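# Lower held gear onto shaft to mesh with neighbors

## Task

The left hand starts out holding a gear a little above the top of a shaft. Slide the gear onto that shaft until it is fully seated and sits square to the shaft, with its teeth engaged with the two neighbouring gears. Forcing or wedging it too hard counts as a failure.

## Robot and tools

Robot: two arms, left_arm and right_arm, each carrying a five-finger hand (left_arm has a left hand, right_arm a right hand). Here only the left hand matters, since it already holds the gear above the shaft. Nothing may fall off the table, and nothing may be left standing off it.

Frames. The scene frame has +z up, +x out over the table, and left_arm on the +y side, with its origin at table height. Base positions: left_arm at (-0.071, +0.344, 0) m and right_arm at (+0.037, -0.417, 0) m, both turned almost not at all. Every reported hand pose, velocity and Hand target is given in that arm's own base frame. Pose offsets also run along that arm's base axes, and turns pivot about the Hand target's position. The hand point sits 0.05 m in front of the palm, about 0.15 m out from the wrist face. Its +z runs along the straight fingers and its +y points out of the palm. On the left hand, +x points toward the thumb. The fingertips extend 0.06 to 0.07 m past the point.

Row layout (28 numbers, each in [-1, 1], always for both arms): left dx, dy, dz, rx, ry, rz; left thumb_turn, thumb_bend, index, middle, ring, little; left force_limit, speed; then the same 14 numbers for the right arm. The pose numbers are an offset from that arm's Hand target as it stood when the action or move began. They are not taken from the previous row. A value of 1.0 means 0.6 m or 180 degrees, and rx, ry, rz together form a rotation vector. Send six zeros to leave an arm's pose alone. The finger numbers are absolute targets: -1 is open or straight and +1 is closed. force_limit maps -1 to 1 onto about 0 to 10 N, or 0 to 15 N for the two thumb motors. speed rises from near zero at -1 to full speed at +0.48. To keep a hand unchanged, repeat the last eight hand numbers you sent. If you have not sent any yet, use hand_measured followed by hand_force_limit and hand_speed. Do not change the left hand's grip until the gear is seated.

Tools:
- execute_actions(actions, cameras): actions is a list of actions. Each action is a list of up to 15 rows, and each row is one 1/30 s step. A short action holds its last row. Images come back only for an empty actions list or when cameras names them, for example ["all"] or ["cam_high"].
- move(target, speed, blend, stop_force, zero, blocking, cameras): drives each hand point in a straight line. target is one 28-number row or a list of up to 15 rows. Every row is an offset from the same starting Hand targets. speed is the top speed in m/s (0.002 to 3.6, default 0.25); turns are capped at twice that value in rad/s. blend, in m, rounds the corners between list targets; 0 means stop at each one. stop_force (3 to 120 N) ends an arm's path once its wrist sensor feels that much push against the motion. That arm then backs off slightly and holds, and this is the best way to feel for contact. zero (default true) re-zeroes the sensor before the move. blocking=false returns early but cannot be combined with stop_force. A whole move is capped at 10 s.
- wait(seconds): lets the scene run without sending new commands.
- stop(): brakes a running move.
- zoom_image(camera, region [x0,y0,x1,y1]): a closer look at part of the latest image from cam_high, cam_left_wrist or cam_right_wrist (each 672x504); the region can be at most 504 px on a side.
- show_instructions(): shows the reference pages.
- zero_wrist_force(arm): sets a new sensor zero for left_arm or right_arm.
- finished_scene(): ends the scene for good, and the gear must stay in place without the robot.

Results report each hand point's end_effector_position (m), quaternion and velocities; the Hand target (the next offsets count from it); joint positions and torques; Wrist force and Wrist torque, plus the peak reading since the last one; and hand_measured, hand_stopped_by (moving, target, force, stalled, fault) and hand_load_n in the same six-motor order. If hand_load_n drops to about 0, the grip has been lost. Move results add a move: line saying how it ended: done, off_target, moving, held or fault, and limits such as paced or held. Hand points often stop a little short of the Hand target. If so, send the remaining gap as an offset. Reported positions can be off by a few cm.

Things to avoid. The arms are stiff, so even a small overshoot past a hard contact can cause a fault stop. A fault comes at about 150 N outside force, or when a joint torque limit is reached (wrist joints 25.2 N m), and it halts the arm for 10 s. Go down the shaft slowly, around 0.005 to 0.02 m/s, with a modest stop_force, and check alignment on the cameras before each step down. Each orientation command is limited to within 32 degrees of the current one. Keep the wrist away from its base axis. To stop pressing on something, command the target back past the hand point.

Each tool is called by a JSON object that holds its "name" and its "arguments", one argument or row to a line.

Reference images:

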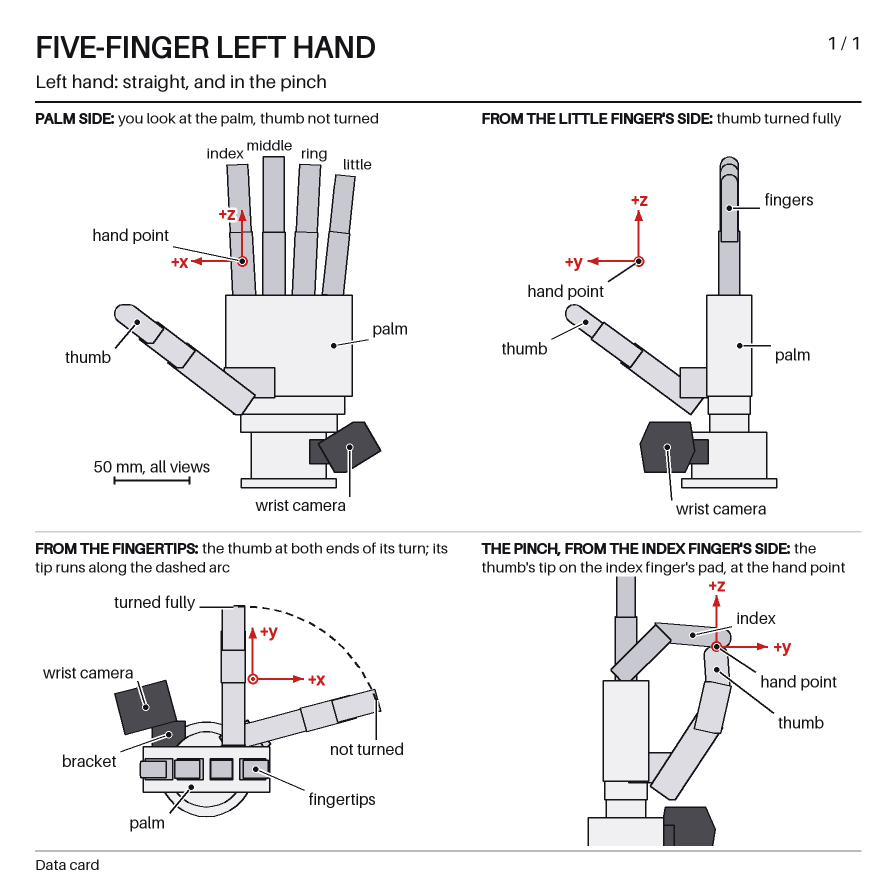

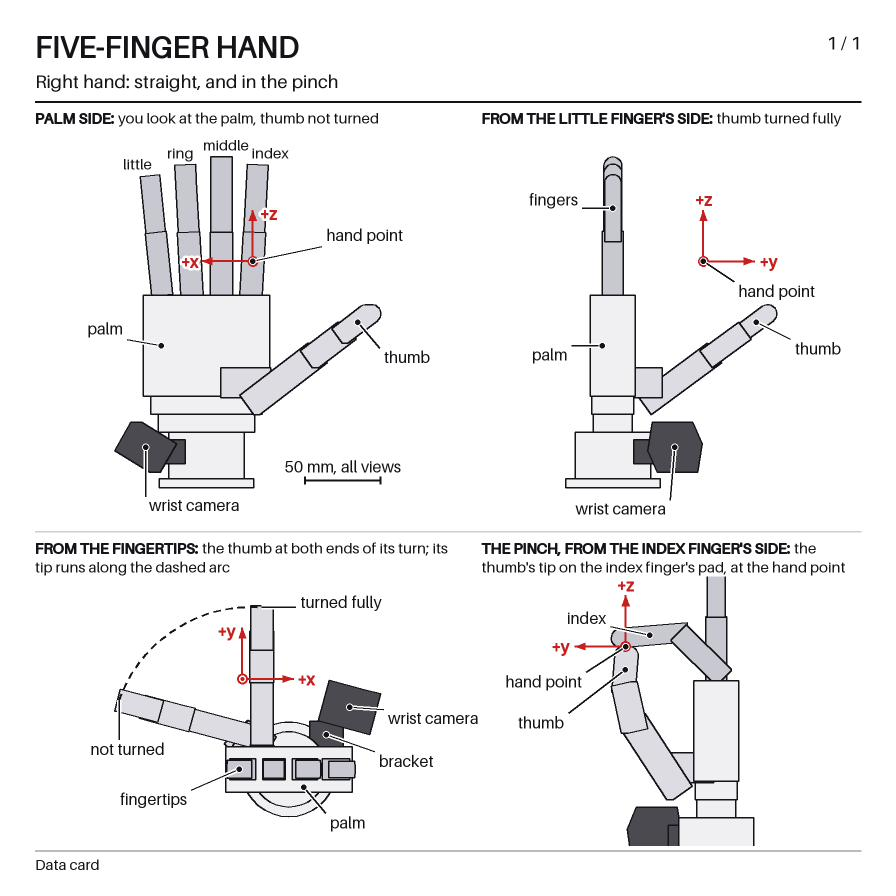

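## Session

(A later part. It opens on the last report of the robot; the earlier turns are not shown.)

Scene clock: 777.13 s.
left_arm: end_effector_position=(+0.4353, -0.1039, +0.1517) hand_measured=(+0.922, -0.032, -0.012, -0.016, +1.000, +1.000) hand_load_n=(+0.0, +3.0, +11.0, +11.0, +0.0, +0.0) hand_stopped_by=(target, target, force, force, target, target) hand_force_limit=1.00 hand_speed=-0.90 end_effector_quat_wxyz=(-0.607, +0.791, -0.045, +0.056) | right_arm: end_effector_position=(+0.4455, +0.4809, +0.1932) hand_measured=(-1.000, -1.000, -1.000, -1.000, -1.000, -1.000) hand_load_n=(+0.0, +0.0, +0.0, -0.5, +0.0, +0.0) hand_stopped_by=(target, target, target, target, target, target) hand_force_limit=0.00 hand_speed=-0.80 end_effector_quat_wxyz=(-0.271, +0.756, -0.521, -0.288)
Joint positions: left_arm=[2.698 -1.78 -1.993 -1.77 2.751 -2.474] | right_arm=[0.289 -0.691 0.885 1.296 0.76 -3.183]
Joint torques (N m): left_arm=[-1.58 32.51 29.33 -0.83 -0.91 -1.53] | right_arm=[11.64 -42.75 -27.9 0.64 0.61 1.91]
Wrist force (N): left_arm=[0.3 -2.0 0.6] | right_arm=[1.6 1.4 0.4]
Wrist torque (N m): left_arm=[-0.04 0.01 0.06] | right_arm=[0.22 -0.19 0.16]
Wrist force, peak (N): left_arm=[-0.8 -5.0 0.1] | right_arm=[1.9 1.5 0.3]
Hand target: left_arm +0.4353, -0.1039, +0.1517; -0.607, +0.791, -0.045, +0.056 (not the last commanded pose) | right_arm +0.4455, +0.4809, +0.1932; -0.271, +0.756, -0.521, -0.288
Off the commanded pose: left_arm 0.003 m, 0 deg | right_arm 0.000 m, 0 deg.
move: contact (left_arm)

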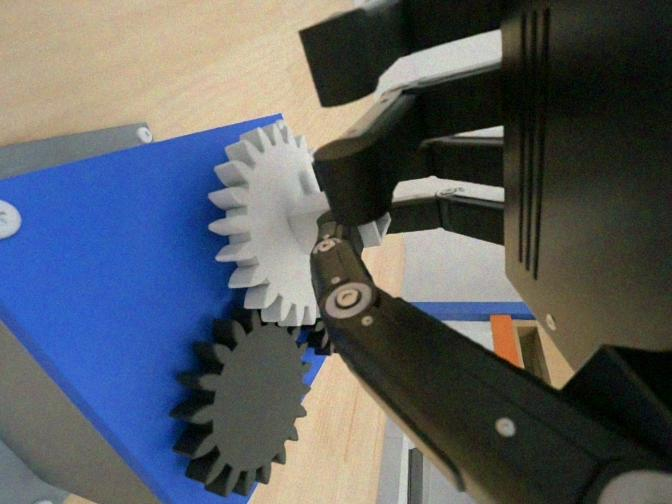

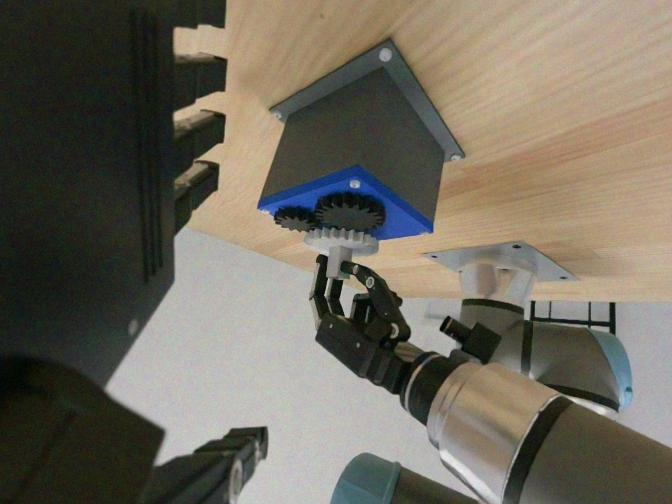

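{"name": "move", "arguments": {
  "target": [-0.0002,-0.0001,0.0015,-0.0017,-0.0009,0.0166,0.922,-0.032,-0.012,-0.014,1.0,1.0,1.0,-0.9,0,0,0,0,0,0,-1,-1,-1,-1,-1,-1,0,-0.8],
  "speed": 0.03
}}

{"name": "move", "arguments": {
  "target": [0.0007,0.0004,-0.0067,0,0,0,0.922,-0.032,-0.012,-0.014,1.0,1.0,1.0,-0.9,0,0,0,0,0,0,-1,-1,-1,-1,-1,-1,0,-0.8],
  "speed": 0.005,
  "stop_force": 4,
  "cameras": ["cam_left_wrist","cam_right_wrist"]
}}

{"name": "zoom_image", "arguments": {
  "camera": "cam_left_wrist",
  "region": [200, 270, 340, 380]
}}

{"name": "zoom_image", "arguments": {
  "camera": "cam_right_wrist",
  "region": [290, 190, 390, 260]
}}

Scene clock: 806.97 s.
left_arm: end_effector_position=(+0.4352, -0.1040, +0.1526) hand_measured=(+0.922, -0.032, -0.012, -0.016, +1.000, +1.000) hand_load_n=(+1.0, +4.5, +11.0, +11.0, +0.0, +0.0) hand_stopped_by=(target, target, force, force, target, target) hand_force_limit=1.00 hand_speed=-0.90 end_effector_quat_wxyz=(-0.606, +0.794, -0.024, +0.041) | right_arm: end_effector_position=(+0.4455, +0.4809, +0.1932) hand_measured=(-1.000, -1.000, -1.000, -1.000, -1.000, -1.000) hand_load_n=(+0.0, +0.0, +0.0, +0.0, +0.0, +0.0) hand_stopped_by=(target, target, target, target, target, target) hand_force_limit=0.00 hand_speed=-0.80 end_effector_quat_wxyz=(-0.271, +0.756, -0.521, -0.288)
Joint positions: left_arm=[2.703 -1.803 -1.946 -1.854 2.713 -2.544] | right_arm=[0.289 -0.691 0.885 1.296 0.76 -3.183]
Joint torques (N m): left_arm=[7.61 22.07 29.18 -1.56 -1.64 -1.79] | right_arm=[10.62 -42.33 -28.24 0.49 0.65 1.78]
Motor temperatures (°C): left_arm=[31 28 33 34 41 42] | right_arm=[32 32 27 40 33 37]
Wrist force (N): left_arm=[3.9 -0.1 4.2] | right_arm=[1.6 1.2 0.2]
Wrist torque (N m): left_arm=[-0.09 -0.11 0.11] | right_arm=[0.22 -0.17 0.15]
Wrist force, peak (N): left_arm=[3.9 -0.1 4.2] | right_arm=[1.9 1.5 0.3]
Hand target: left_arm +0.4352, -0.1040, +0.1526; -0.606, +0.794, -0.024, +0.041 | right_arm +0.4455, +0.4809, +0.1932; -0.271, +0.756, -0.521, -0.288
Off the commanded pose: left_arm 0.000 m, 0 deg | right_arm 0.000 m, 0 deg.
move: done

Scene clock: 807.97 s.
left_arm: end_effector_position=(+0.4352, -0.1039, +0.1525) hand_measured=(+0.922, -0.032, -0.012, -0.016, +1.000, +1.000) hand_load_n=(+1.5, +4.5, +11.0, +11.0, +0.0, +0.0) hand_stopped_by=(target, target, force, force, target, target) hand_force_limit=1.00 hand_speed=-0.90 end_effector_quat_wxyz=(-0.606, +0.794, -0.024, +0.041) | right_arm: end_effector_position=(+0.4455, +0.4809, +0.1932) hand_measured=(-1.000, -1.000, -1.000, -1.000, -1.000, -1.000) hand_load_n=(+0.0, +0.0, +0.0, +0.0, +0.0, +0.0) hand_stopped_by=(target, target, target, target, target, target) hand_force_limit=0.00 hand_speed=-0.80 end_effector_quat_wxyz=(-0.271, +0.756, -0.521, -0.288)
Joint positions: left_arm=[2.703 -1.803 -1.946 -1.854 2.713 -2.544] | right_arm=[0.289 -0.691 0.885 1.296 0.76 -3.183]
Joint torques (N m): left_arm=[0.08 34.31 13.19 -1.35 -1.63 -1.7] | right_arm=[11.17 -42.21 -28.43 0.59 0.68 1.92]
Wrist force (N): left_arm=[3.7 0.6 4.4] | right_arm=[1.7 1.3 0.4]
Wrist torque (N m): left_arm=[-0.02 -0.11 0.11] | right_arm=[0.22 -0.19 0.16]
Wrist force, peak (N): left_arm=[2.4 -4.9 2.4] | right_arm=[1.9 1.2 0.3]
Hand target: left_arm +0.4352, -0.1039, +0.1525; -0.606, +0.794, -0.024, +0.041 (not the last commanded pose) | right_arm +0.4455, +0.4809, +0.1932; -0.271, +0.756, -0.521, -0.288
Off the commanded pose: left_arm 0.004 m, 0 deg | right_arm 0.000 m, 0 deg.
move: contact (left_arm)

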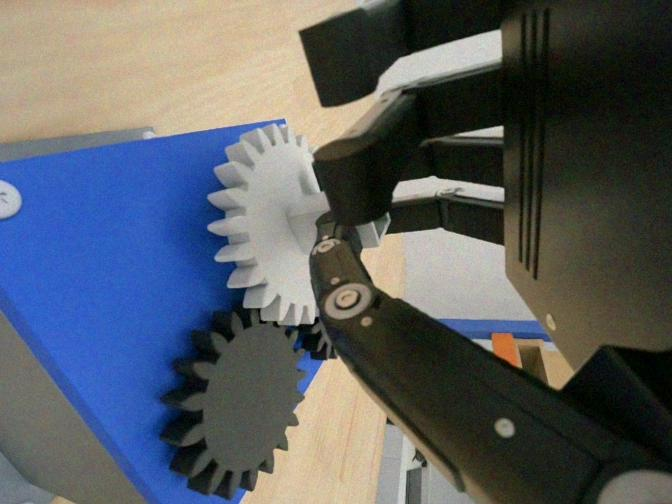

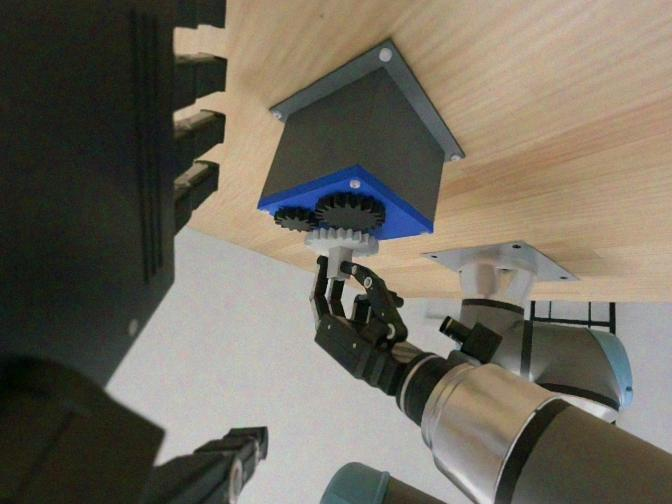

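Scaled by 3.600.

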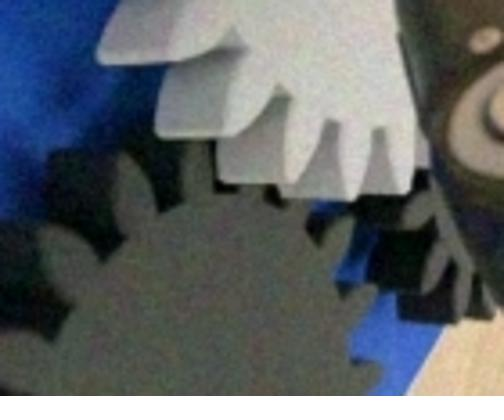

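Scaled by 5.040.

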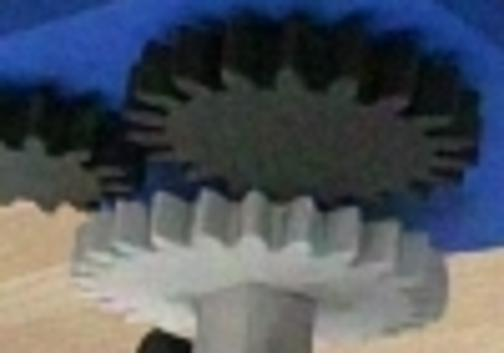

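{"name": "move", "arguments": {
  "target": [0.0015,0.0012,0.0008,0,0,0,0.922,-0.032,-0.012,-0.014,1.0,1.0,1.0,-0.9,0,0,0,0,0,0,-1,-1,-1,-1,-1,-1,0,-0.8],
  "speed": 0.02
}}

{"name": "move", "arguments": {
  "target": [0.0007,0.0004,-0.0067,0,0,0,0.922,-0.032,-0.012,-0.014,1.0,1.0,1.0,-0.9,0,0,0,0,0,0,-1,-1,-1,-1,-1,-1,0,-0.8],
  "speed": 0.005,
  "stop_force": 4
}}

Scene clock: 856.77 s.
left_arm: end_effector_position=(+0.4361, -0.1032, +0.1530) hand_measured=(+0.922, -0.032, -0.012, -0.016, +1.000, +1.000) hand_load_n=(+0.0, +2.5, +10.5, +10.5, +0.0, +0.0) hand_stopped_by=(target, target, force, force, target, target) hand_force_limit=1.00 hand_speed=-0.90 end_effector_quat_wxyz=(-0.606, +0.794, -0.024, +0.041) | right_arm: end_effector_position=(+0.4455, +0.4809, +0.1932) hand_measured=(-1.000, -1.000, -1.000, -1.000, -1.000, -1.000) hand_load_n=(+0.0, +0.0, +0.0, +0.0, +0.0, +0.0) hand_stopped_by=(target, target, target, target, target, target) hand_force_limit=0.00 hand_speed=-0.80 end_effector_quat_wxyz=(-0.271, +0.756, -0.521, -0.288)
Joint positions: left_arm=[2.705 -1.802 -1.946 -1.851 2.715 -2.541] | right_arm=[0.289 -0.691 0.885 1.296 0.76 -3.183]
Joint torques (N m): left_arm=[9.38 33.62 29.15 3.1 2.57 2.45] | right_arm=[12.29 -41.77 -27.34 0.42 0.45 1.82]
Wrist force (N): left_arm=[-0.6 0.4 0.1] | right_arm=[1.8 1.2 0.5]
Wrist torque (N m): left_arm=[0.04 0.07 -0.14] | right_arm=[0.19 -0.21 0.16]
Wrist force, peak (N): left_arm=[3.7 1.0 4.6] | right_arm=[1.8 1.7 0.3]
Hand target: left_arm +0.4361, -0.1032, +0.1530; -0.606, +0.794, -0.024, +0.041 | right_arm +0.4455, +0.4809, +0.1932; -0.271, +0.756, -0.521, -0.288
Off the commanded pose: left_arm 0.000 m, 0 deg | right_arm 0.000 m, 0 deg.
move: done

Scene clock: 858.33 s.
left_arm: end_effector_position=(+0.4365, -0.1030, +0.1490) hand_measured=(+0.922, -0.032, -0.012, -0.016, +1.000, +1.000) hand_load_n=(+0.0, +2.5, +10.5, +11.0, +0.0, +0.0) hand_stopped_by=(target, target, force, force, target, target) hand_force_limit=1.00 hand_speed=-0.90 end_effector_quat_wxyz=(-0.606, +0.794, -0.024, +0.041) | right_arm: end_effector_position=(+0.4455, +0.4809, +0.1932) hand_measured=(-1.000, -1.000, -1.000, -1.000, -1.000, -1.000) hand_load_n=(+0.0, +0.0, +0.0, +0.0, +0.0, +0.0) hand_stopped_by=(target, target, target, target, target, target) hand_force_limit=0.00 hand_speed=-0.80 end_effector_quat_wxyz=(-0.271, +0.756, -0.521, -0.288)
Joint positions: left_arm=[2.706 -1.809 -1.95 -1.839 2.715 -2.54] | right_arm=[0.289 -0.691 0.885 1.296 0.76 -3.183]
Joint torques (N m): left_arm=[9 21.52 5.65 2.83 2.51 2.46] | right_arm=[10.69 -41.93 -26.87 0.35 0.52 1.71]
Wrist force (N): left_arm=[-0.4 0.7 0.2] | right_arm=[1.6 1.0 0.1]
Wrist torque (N m): left_arm=[0.11 0.06 -0.14] | right_arm=[0.18 -0.18 0.14]
Wrist force, peak (N): left_arm=[-0.5 1.1 0.6] | right_arm=[1.8 1.7 0.3]
Hand target: left_arm +0.4365, -0.1030, +0.1490; -0.606, +0.794, -0.024, +0.041 | right_arm +0.4455, +0.4809, +0.1932; -0.271, +0.756, -0.521, -0.288
Off the commanded pose: left_arm 0.000 m, 0 deg | right_arm 0.000 m, 0 deg.
move: done

{"name": "move", "arguments": {
  "target": [0.0009,0.0005,-0.0083,0,0,0,0.922,-0.032,-0.012,-0.014,1.0,1.0,1.0,-0.9,0,0,0,0,0,0,-1,-1,-1,-1,-1,-1,0,-0.8],
  "speed": 0.006,
  "stop_force": 4,
  "cameras": ["cam_left_wrist","cam_right_wrist"]
}}

{"name": "zoom_image", "arguments": {
  "camera": "cam_left_wrist",
  "region": [200, 270, 340, 380]
}}

{"name": "zoom_image", "arguments": {
  "camera": "cam_right_wrist",
  "region": [290, 190, 390, 260]
}}

Scene clock: 865.97 s.
left_arm: end_effector_position=(+0.4371, -0.1027, +0.1440) hand_measured=(+0.922, -0.032, -0.012, -0.016, +1.000, +1.000) hand_load_n=(+0.0, +2.5, +10.5, +11.0, +0.0, +0.0) hand_stopped_by=(target, target, force, force, target, target) hand_force_limit=1.00 hand_speed=-0.90 end_effector_quat_wxyz=(-0.606, +0.794, -0.024, +0.041) | right_arm: end_effector_position=(+0.4455, +0.4809, +0.1932) hand_measured=(-1.000, -1.000, -1.000, -1.000, -1.000, -1.000) hand_load_n=(+0.0, +0.0, +0.0, +0.0, +0.0, +0.5) hand_stopped_by=(target, target, target, target, target, target) hand_force_limit=0.00 hand_speed=-0.80 end_effector_quat_wxyz=(-0.271, +0.756, -0.521, -0.288)
Joint positions: left_arm=[2.707 -1.816 -1.956 -1.824 2.716 -2.538] | right_arm=[0.289 -0.691 0.885 1.296 0.76 -3.183]
Joint torques (N m): left_arm=[9.35 22 5.61 3 2.49 2.68] | right_arm=[11.75 -42.08 -28.22 0.25 0.35 1.92]
Wrist force (N): left_arm=[-0.3 0.6 0.1] | right_arm=[1.4 1.4 0.2]
Wrist torque (N m): left_arm=[0.08 0.05 -0.15] | right_arm=[0.23 -0.16 0.15]
Wrist force, peak (N): left_arm=[-0.4 1.1 0.7] | right_arm=[1.8 1.6 0.4]
Hand target: left_arm +0.4371, -0.1027, +0.1440; -0.606, +0.794, -0.024, +0.041 | right_arm +0.4455, +0.4809, +0.1932; -0.271, +0.756, -0.521, -0.288
Off the commanded pose: left_arm 0.000 m, 0 deg | right_arm 0.000 m, 0 deg.
move: done

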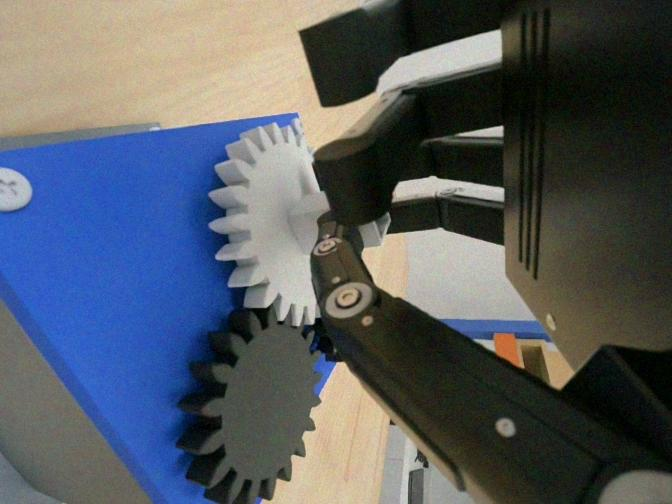

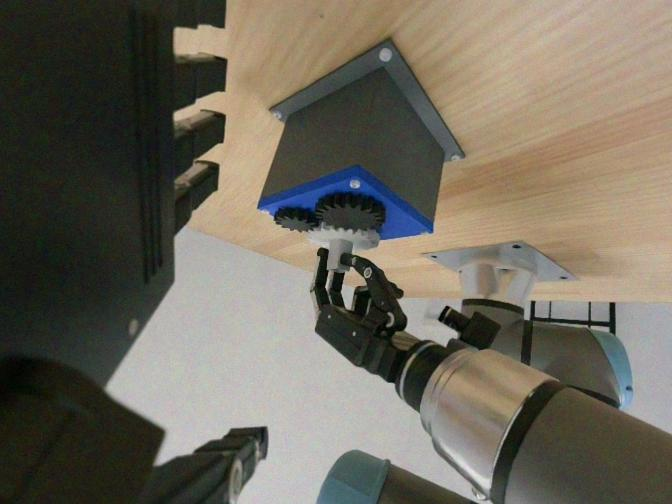

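Scaled by 3.600.

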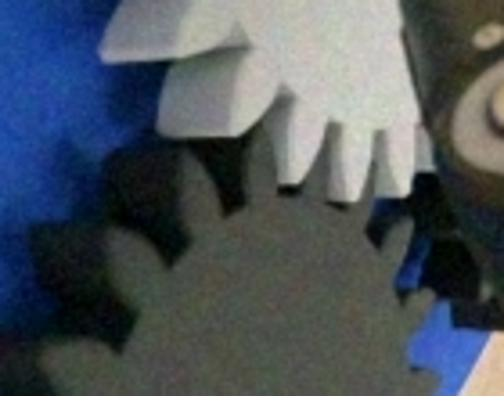

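Scaled by 5.040.

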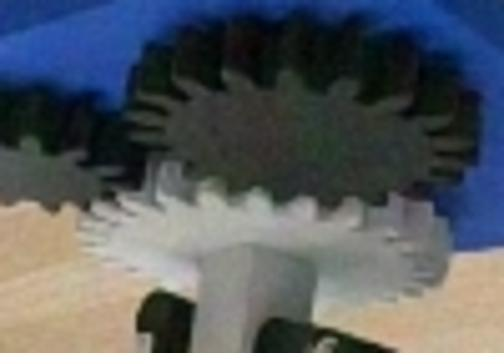

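{"name": "move", "arguments": {
  "target": [0.0014,0.0008,-0.0133,0,0,0,0.922,-0.032,-0.012,-0.014,1.0,1.0,1.0,-0.9,0,0,0,0,0,0,-1,-1,-1,-1,-1,-1,0,-0.8],
  "speed": 0.006,
  "stop_force": 5,
  "cameras": ["cam_left_wrist","cam_right_wrist"]
}}

{"name": "zoom_image", "arguments": {
  "camera": "cam_left_wrist",
  "region": [200, 270, 340, 380]
}}

{"name": "zoom_image", "arguments": {
  "camera": "cam_right_wrist",
  "region": [290, 190, 390, 260]
}}

Scene clock: 873.77 s.
left_arm: end_effector_position=(+0.4372, -0.1026, +0.1431) hand_measured=(+0.922, -0.032, -0.012, -0.016, +1.000, +1.000) hand_load_n=(+0.5, +2.0, +10.5, +11.0, +0.0, +0.0) hand_stopped_by=(target, target, force, force, target, target) hand_force_limit=1.00 hand_speed=-0.90 end_effector_quat_wxyz=(-0.606, +0.794, -0.024, +0.041) | right_arm: end_effector_position=(+0.4455, +0.4809, +0.1932) hand_measured=(-1.000, -1.000, -1.000, -1.000, -1.000, -1.000) hand_load_n=(+0.0, +0.0, +0.0, +0.0, +0.0, +0.0) hand_stopped_by=(target, target, target, target, target, target) hand_force_limit=0.00 hand_speed=-0.80 end_effector_quat_wxyz=(-0.271, +0.756, -0.521, -0.288)
Joint positions: left_arm=[2.707 -1.818 -1.957 -1.822 2.716 -2.538] | right_arm=[0.289 -0.691 0.885 1.296 0.76 -3.183]
Joint torques (N m): left_arm=[-4.3 33.95 28.32 -0.74 -1.21 -1.4] | right_arm=[11.14 -41.94 -27.93 0.27 0.48 1.75]
Wrist force (N): left_arm=[-0.6 -4.0 -1.9] | right_arm=[1.8 1.4 0.4]
Wrist torque (N m): left_arm=[-0.03 0.04 -0.07] | right_arm=[0.22 -0.22 0.17]
Wrist force, peak (N): left_arm=[0.2 -12.0 -4.2] | right_arm=[2.0 1.4 0.6]
Hand target: left_arm +0.4372, -0.1026, +0.1431; -0.606, +0.794, -0.024, +0.041 (not the last commanded pose) | right_arm +0.4455, +0.4809, +0.1932; -0.271, +0.756, -0.521, -0.288
Off the commanded pose: left_arm 0.007 m, 0 deg | right_arm 0.000 m, 0 deg.
move: contact (left_arm)

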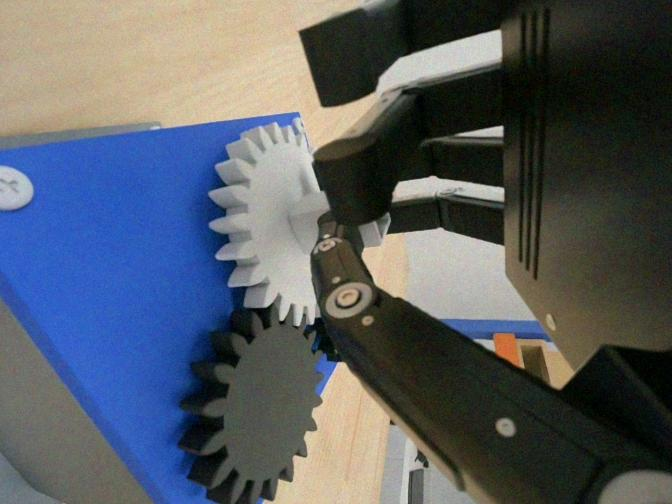

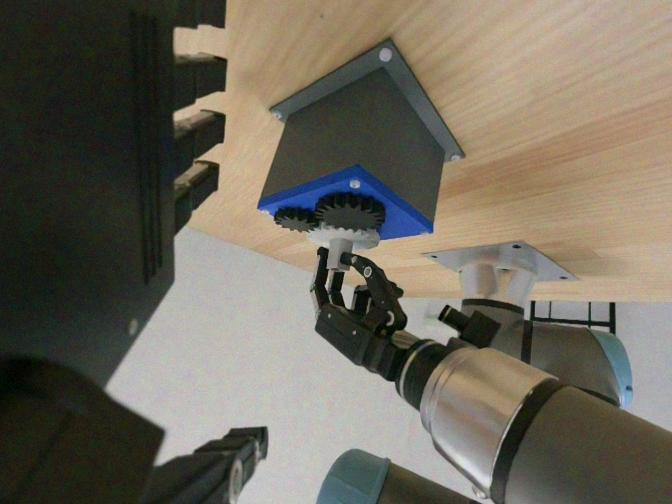

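Scaled by 3.600.

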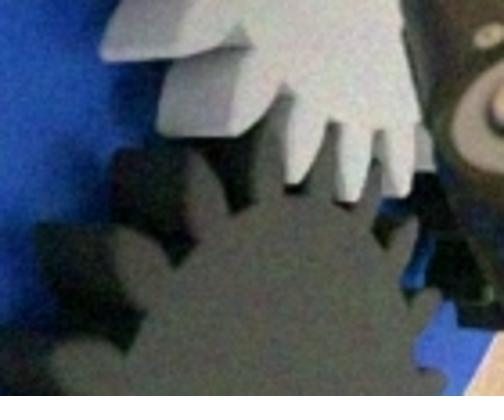

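Scaled by 5.040.

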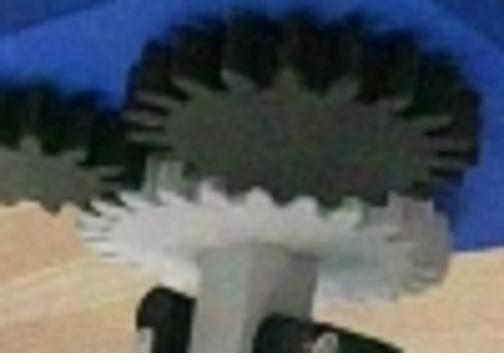

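{"name": "move", "arguments": {
  "target": [0,0,0,0,0,0,0.922,-0.10,-0.20,-0.20,1.0,1.0,1.0,-0.9,0,0,0,0,0,0,-1,-1,-1,-1,-1,-1,0,-0.8],
  "cameras": ["cam_left_wrist","cam_right_wrist"]
}}

{"name": "zoom_image", "arguments": {
  "camera": "cam_right_wrist",
  "region": [290, 190, 390, 290]
}}

{"name": "zoom_image", "arguments": {
  "camera": "cam_left_wrist",
  "region": [200, 110, 400, 380]
}}

Scene clock: 898.20 s.
left_arm: end_effector_position=(+0.4372, -0.1026, +0.1431) hand_measured=(+0.922, -0.100, -0.200, -0.200, +1.000, +1.000) hand_load_n=(+0.0, +0.0, +0.0, +0.0, +0.0, +0.0) hand_stopped_by=(target, target, target, target, target, target) hand_force_limit=1.00 hand_speed=-0.90 end_effector_quat_wxyz=(-0.606, +0.794, -0.024, +0.041) | right_arm: end_effector_position=(+0.4455, +0.4809, +0.1932) hand_measured=(-1.000, -1.000, -1.000, -1.000, -1.000, -1.000) hand_load_n=(+0.0, +0.0, +0.0, +0.0, +0.0, +0.0) hand_stopped_by=(target, target, target, target, target, target) hand_force_limit=0.00 hand_speed=-0.80 end_effector_quat_wxyz=(-0.271, +0.756, -0.521, -0.288)
Joint positions: left_arm=[2.707 -1.818 -1.957 -1.822 2.716 -2.538] | right_arm=[0.289 -0.691 0.885 1.296 0.76 -3.183]
Joint torques (N m): left_arm=[-5.95 32.74 26.5 1.88 1.35 -1.54] | right_arm=[10.88 -42.45 -28 0.34 0.39 1.83]
Wrist force (N): left_arm=[-0.2 0.1 0.1] | right_arm=[1.7 1.6 0.2]
Wrist torque (N m): left_arm=[0.06 0.03 -0.13] | right_arm=[0.26 -0.20 0.17]
Wrist force, peak (N): left_arm=[-0.7 -4.4 -1.9] | right_arm=[1.9 1.6 0.6]
Hand target: left_arm +0.4372, -0.1026, +0.1431; -0.606, +0.794, -0.024, +0.041 | right_arm +0.4455, +0.4809, +0.1932; -0.271, +0.756, -0.521, -0.288
Off the commanded pose: left_arm 0.000 m, 0 deg | right_arm 0.000 m, 0 deg.
move: done

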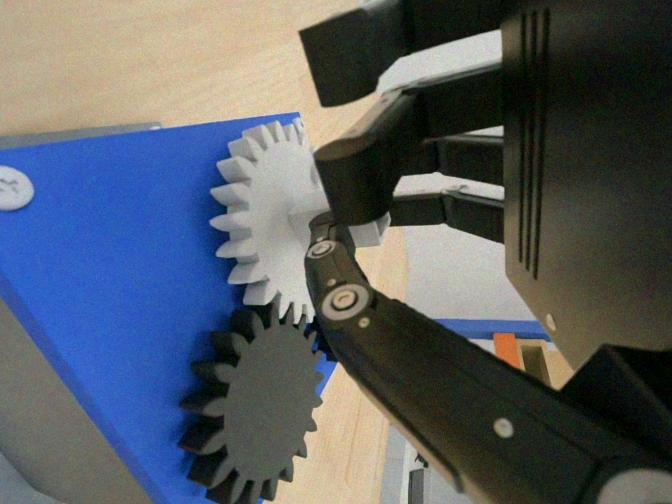

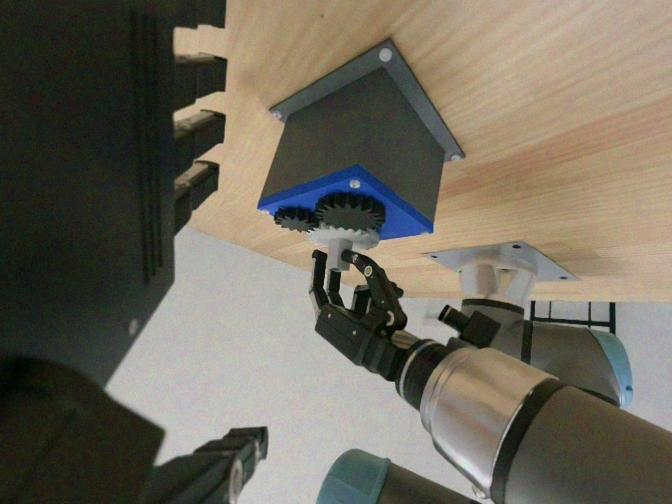

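Scaled by 5.040.

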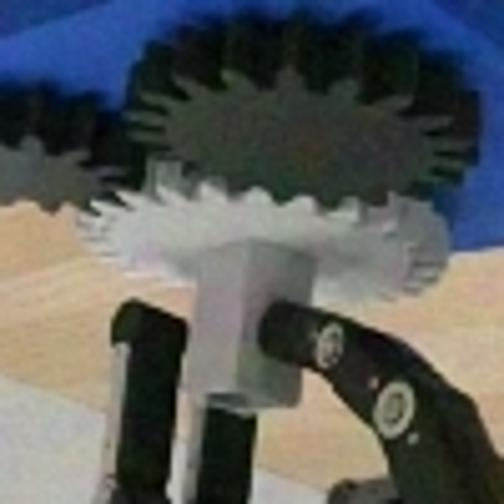

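Scaled by 1.867.

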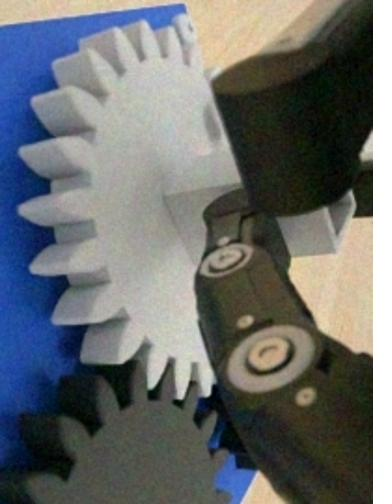

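{"name": "move", "arguments": {
  "target": [
    [0,0,0,0,0,0,0.922,-0.18,-0.45,-0.45,1.0,1.0,1.0,-0.7,0,0,0,0,0,0,-1,-1,-1,-1,-1,-1,0,-0.8],
    [-0.0007,-0.006,0.002,0,0,0,0.922,-0.18,-0.45,-0.45,1.0,1.0,1.0,-0.7,0,0,0,0,0,0,-1,-1,-1,-1,-1,-1,0,-0.8]
  ],
  "speed": 0.03,
  "cameras": ["cam_left_wrist","cam_right_wrist"]
}}

{"name": "zoom_image", "arguments": {
  "camera": "cam_right_wrist",
  "region": [290, 190, 390, 290]
}}

{"name": "zoom_image", "arguments": {
  "camera": "cam_left_wrist",
  "region": [200, 110, 400, 380]
}}

Scene clock: 913.67 s.
left_arm: end_effector_position=(+0.4368, -0.1062, +0.1443) hand_measured=(+0.922, -0.180, -0.450, -0.450, +1.000, +1.000) hand_load_n=(+0.0, +0.0, +0.0, +0.0, +0.0, +0.5) hand_stopped_by=(target, target, target, target, target, target) hand_force_limit=1.00 hand_speed=-0.70 end_effector_quat_wxyz=(-0.606, +0.794, -0.024, +0.041) | right_arm: end_effector_position=(+0.4455, +0.4809, +0.1932) hand_measured=(-1.000, -1.000, -1.000, -1.000, -1.000, -1.000) hand_load_n=(+0.0, +0.0, +0.0, +0.0, +0.0, +0.0) hand_stopped_by=(target, target, target, target, target, target) hand_force_limit=0.00 hand_speed=-0.80 end_effector_quat_wxyz=(-0.271, +0.756, -0.521, -0.288)
Joint positions: left_arm=[2.7 -1.821 -1.947 -1.838 2.711 -2.548] | right_arm=[0.289 -0.691 0.885 1.296 0.76 -3.183]
Joint torques (N m): left_arm=[-7.06 21.28 28.28 -0.69 -0.97 -1.91] | right_arm=[11.25 -41.86 -27.51 0.5 0.51 1.68]
Wrist force (N): left_arm=[-0.2 0.3 0.2] | right_arm=[1.7 1.3 0.3]
Wrist torque (N m): left_arm=[0.07 0.02 0.09] | right_arm=[0.23 -0.20 0.16]
Wrist force, peak (N): left_arm=[-0.9 -0.2 -0.2] | right_arm=[1.9 1.5 0.5]
Hand target: left_arm +0.4368, -0.1062, +0.1443; -0.606, +0.794, -0.024, +0.041 | right_arm +0.4455, +0.4809, +0.1932; -0.271, +0.756, -0.521, -0.288
Off the commanded pose: left_arm 0.000 m, 0 deg | right_arm 0.000 m, 0 deg.
move: done

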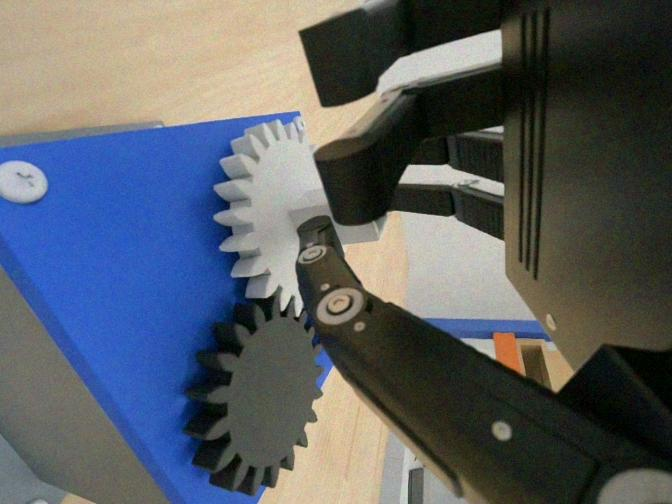

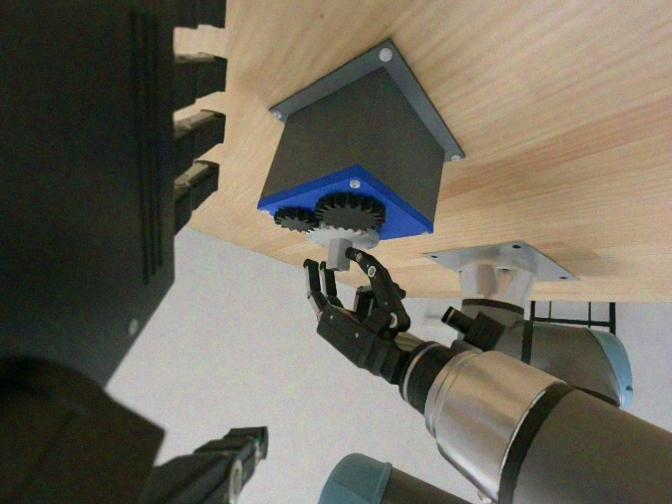

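Scaled by 5.040.

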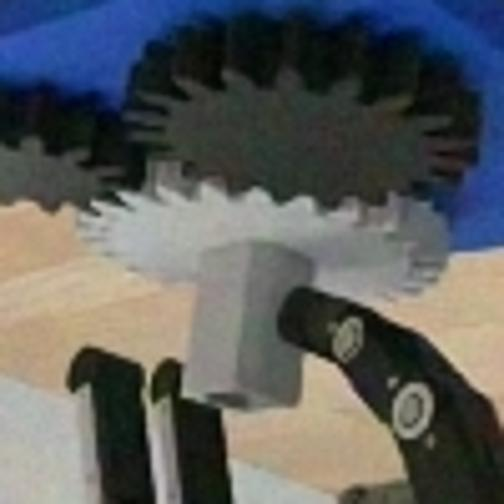

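Scaled by 1.867.

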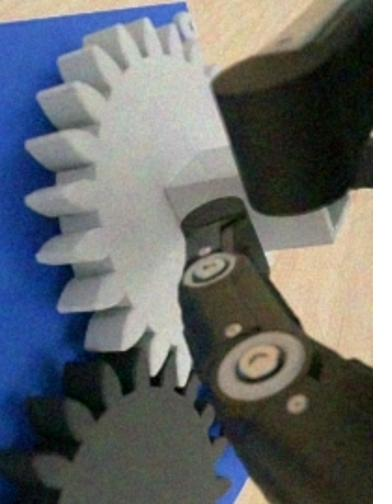

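{"name": "move", "arguments": {
  "target": [-0.0078,-0.008,0.09,0,0,0,0.922,-0.18,-0.45,-0.45,1.0,1.0,1.0,-0.7,0,0,0,0,0,0,-1,-1,-1,-1,-1,-1,0,-0.8],
  "speed": 0.06,
  "stop_force": 5,
  "cameras": ["all"]
}}

{"name": "zoom_image", "arguments": {
  "camera": "cam_right_wrist",
  "region": [290, 190, 390, 290]
}}

{"name": "zoom_image", "arguments": {
  "camera": "cam_high",
  "region": [400, 250, 500, 340]
}}

{"name": "zoom_image", "arguments": {
  "camera": "cam_left_wrist",
  "region": [80, 110, 340, 430]
}}

Scene clock: 921.03 s.
left_arm: end_effector_position=(+0.4321, -0.1110, +0.1983) hand_measured=(+0.922, -0.180, -0.450, -0.450, +1.000, +1.000) hand_load_n=(+0.0, +0.0, +0.0, +0.0, +0.0, +0.0) hand_stopped_by=(target, target, target, target, target, target) hand_force_limit=1.00 hand_speed=-0.70 end_effector_quat_wxyz=(-0.606, +0.794, -0.024, +0.041) | right_arm: end_effector_position=(+0.4455, +0.4809, +0.1932) hand_measured=(-1.000, -1.000, -1.000, -1.000, -1.000, -1.000) hand_load_n=(+0.0, +0.0, +0.0, +0.0, +0.0, +0.0) hand_stopped_by=(target, target, target, target, target, target) hand_force_limit=0.00 hand_speed=-0.80 end_effector_quat_wxyz=(-0.271, +0.756, -0.521, -0.288)
Joint positions: left_arm=[2.687 -1.751 -1.871 -2.002 2.7 -2.568] | right_arm=[0.289 -0.691 0.885 1.296 0.76 -3.183]
Joint torques (N m): left_arm=[-7.4 33.15 30.32 -1.04 -0.8 -1.93] | right_arm=[11.15 -43.13 -27.61 0.44 0.54 1.42]
Wrist force (N): left_arm=[-0.2 0.1 0.3] | right_arm=[1.6 1.3 0.4]
Wrist torque (N m): left_arm=[0.04 0.04 0.09] | right_arm=[0.22 -0.18 0.16]
Wrist force, peak (N): left_arm=[-0.6 0.0 0.8] | right_arm=[2.0 1.3 0.6]
Hand target: left_arm +0.4321, -0.1110, +0.1983; -0.606, +0.794, -0.024, +0.041 | right_arm +0.4455, +0.4809, +0.1932; -0.271, +0.756, -0.521, -0.288
Off the commanded pose: left_arm 0.000 m, 0 deg | right_arm 0.000 m, 0 deg.
move: done

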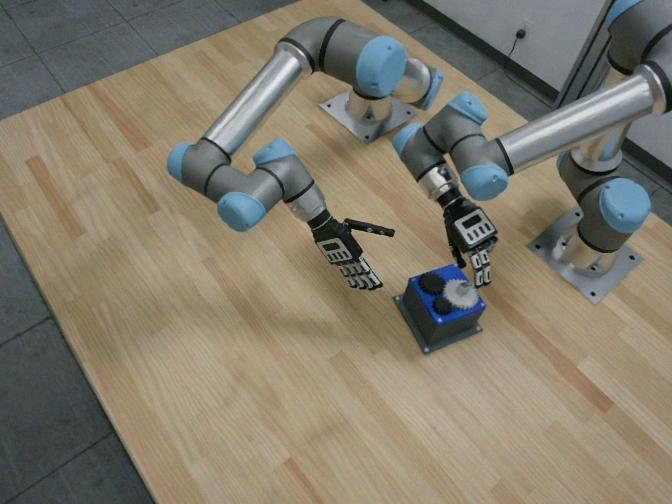

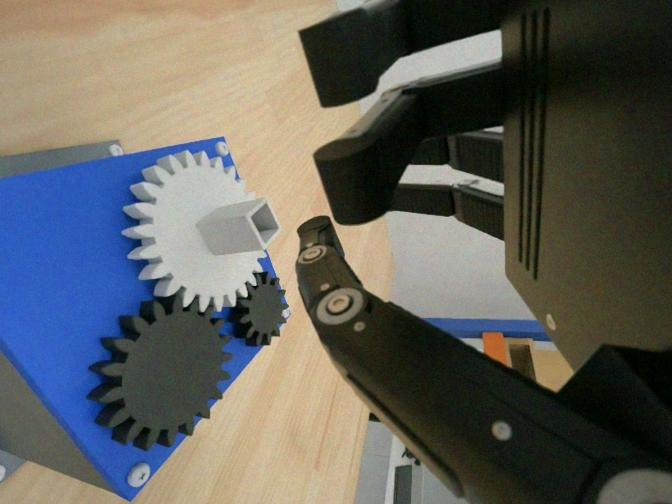

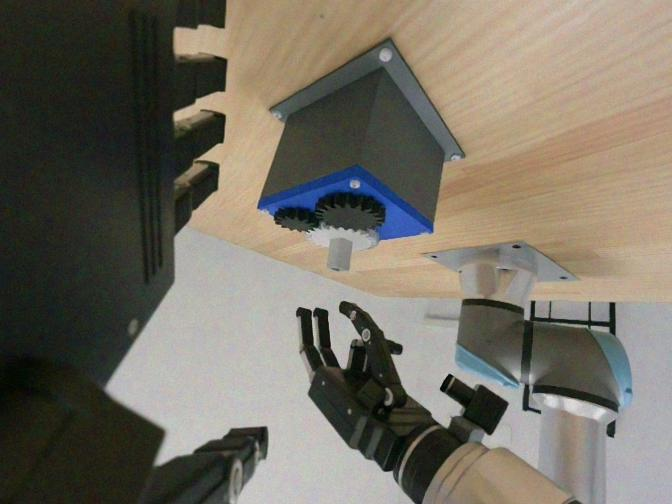

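Scaled by 5.040.

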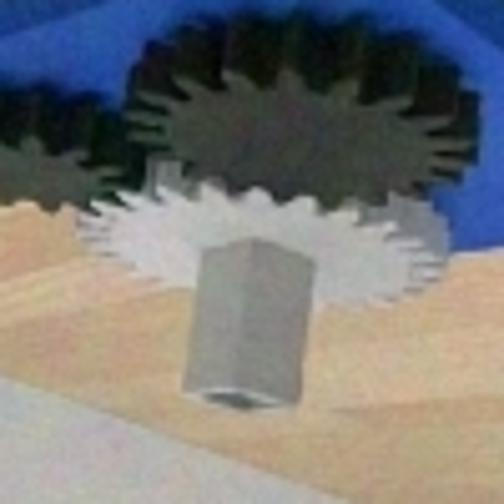

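Scaled by 5.040.

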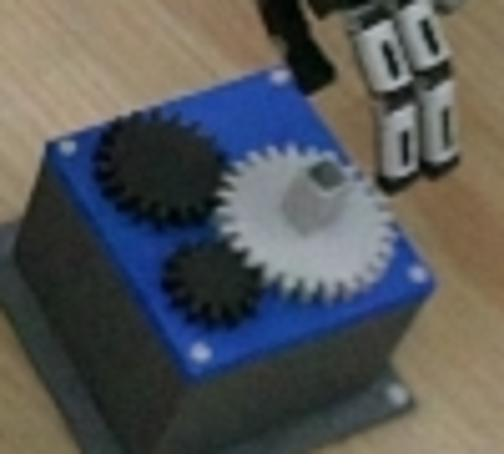

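Scaled by 1.575.

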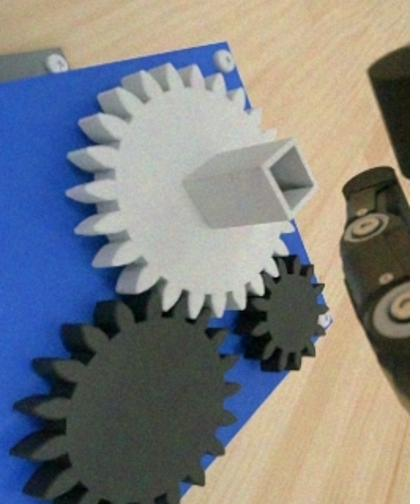

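{"name": "zoom_image", "arguments": {
  "camera": "cam_left_wrist",
  "region": [120, 250, 300, 370]
}}

{"name": "zoom_image", "arguments": {
  "camera": "cam_right_wrist",
  "region": [295, 205, 395, 255]
}}

Scaled by 2.800.

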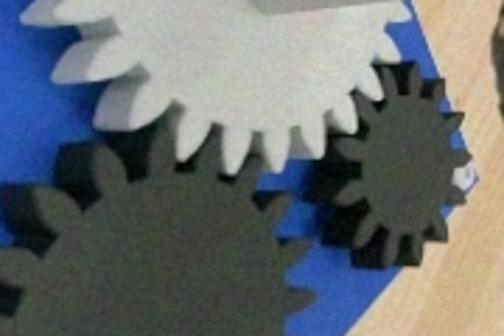

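Scaled by 5.040.

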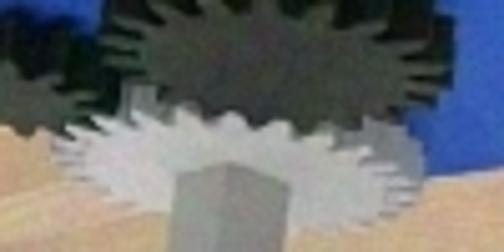

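{"name": "zoom_image", "arguments": {
  "camera": "cam_left_wrist",
  "region": [165, 280, 225, 320]
}}

{"name": "zoom_image", "arguments": {
  "camera": "cam_left_wrist",
  "region": [225, 265, 285, 320]
}}

Scaled by 8.400.

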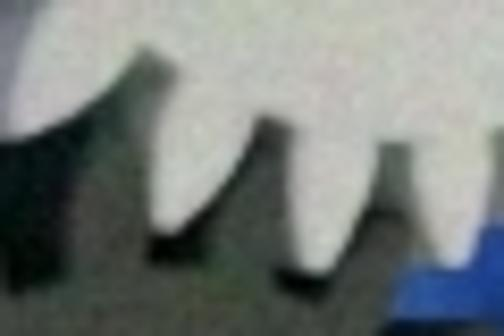

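Scaled by 8.400.

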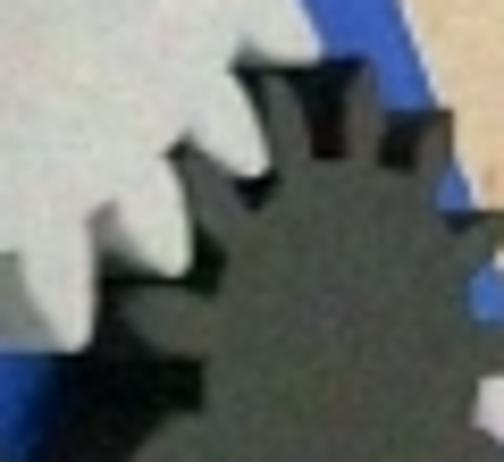

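{"name": "finished_scene", "arguments": {

}}

The scene is finished: the task was done.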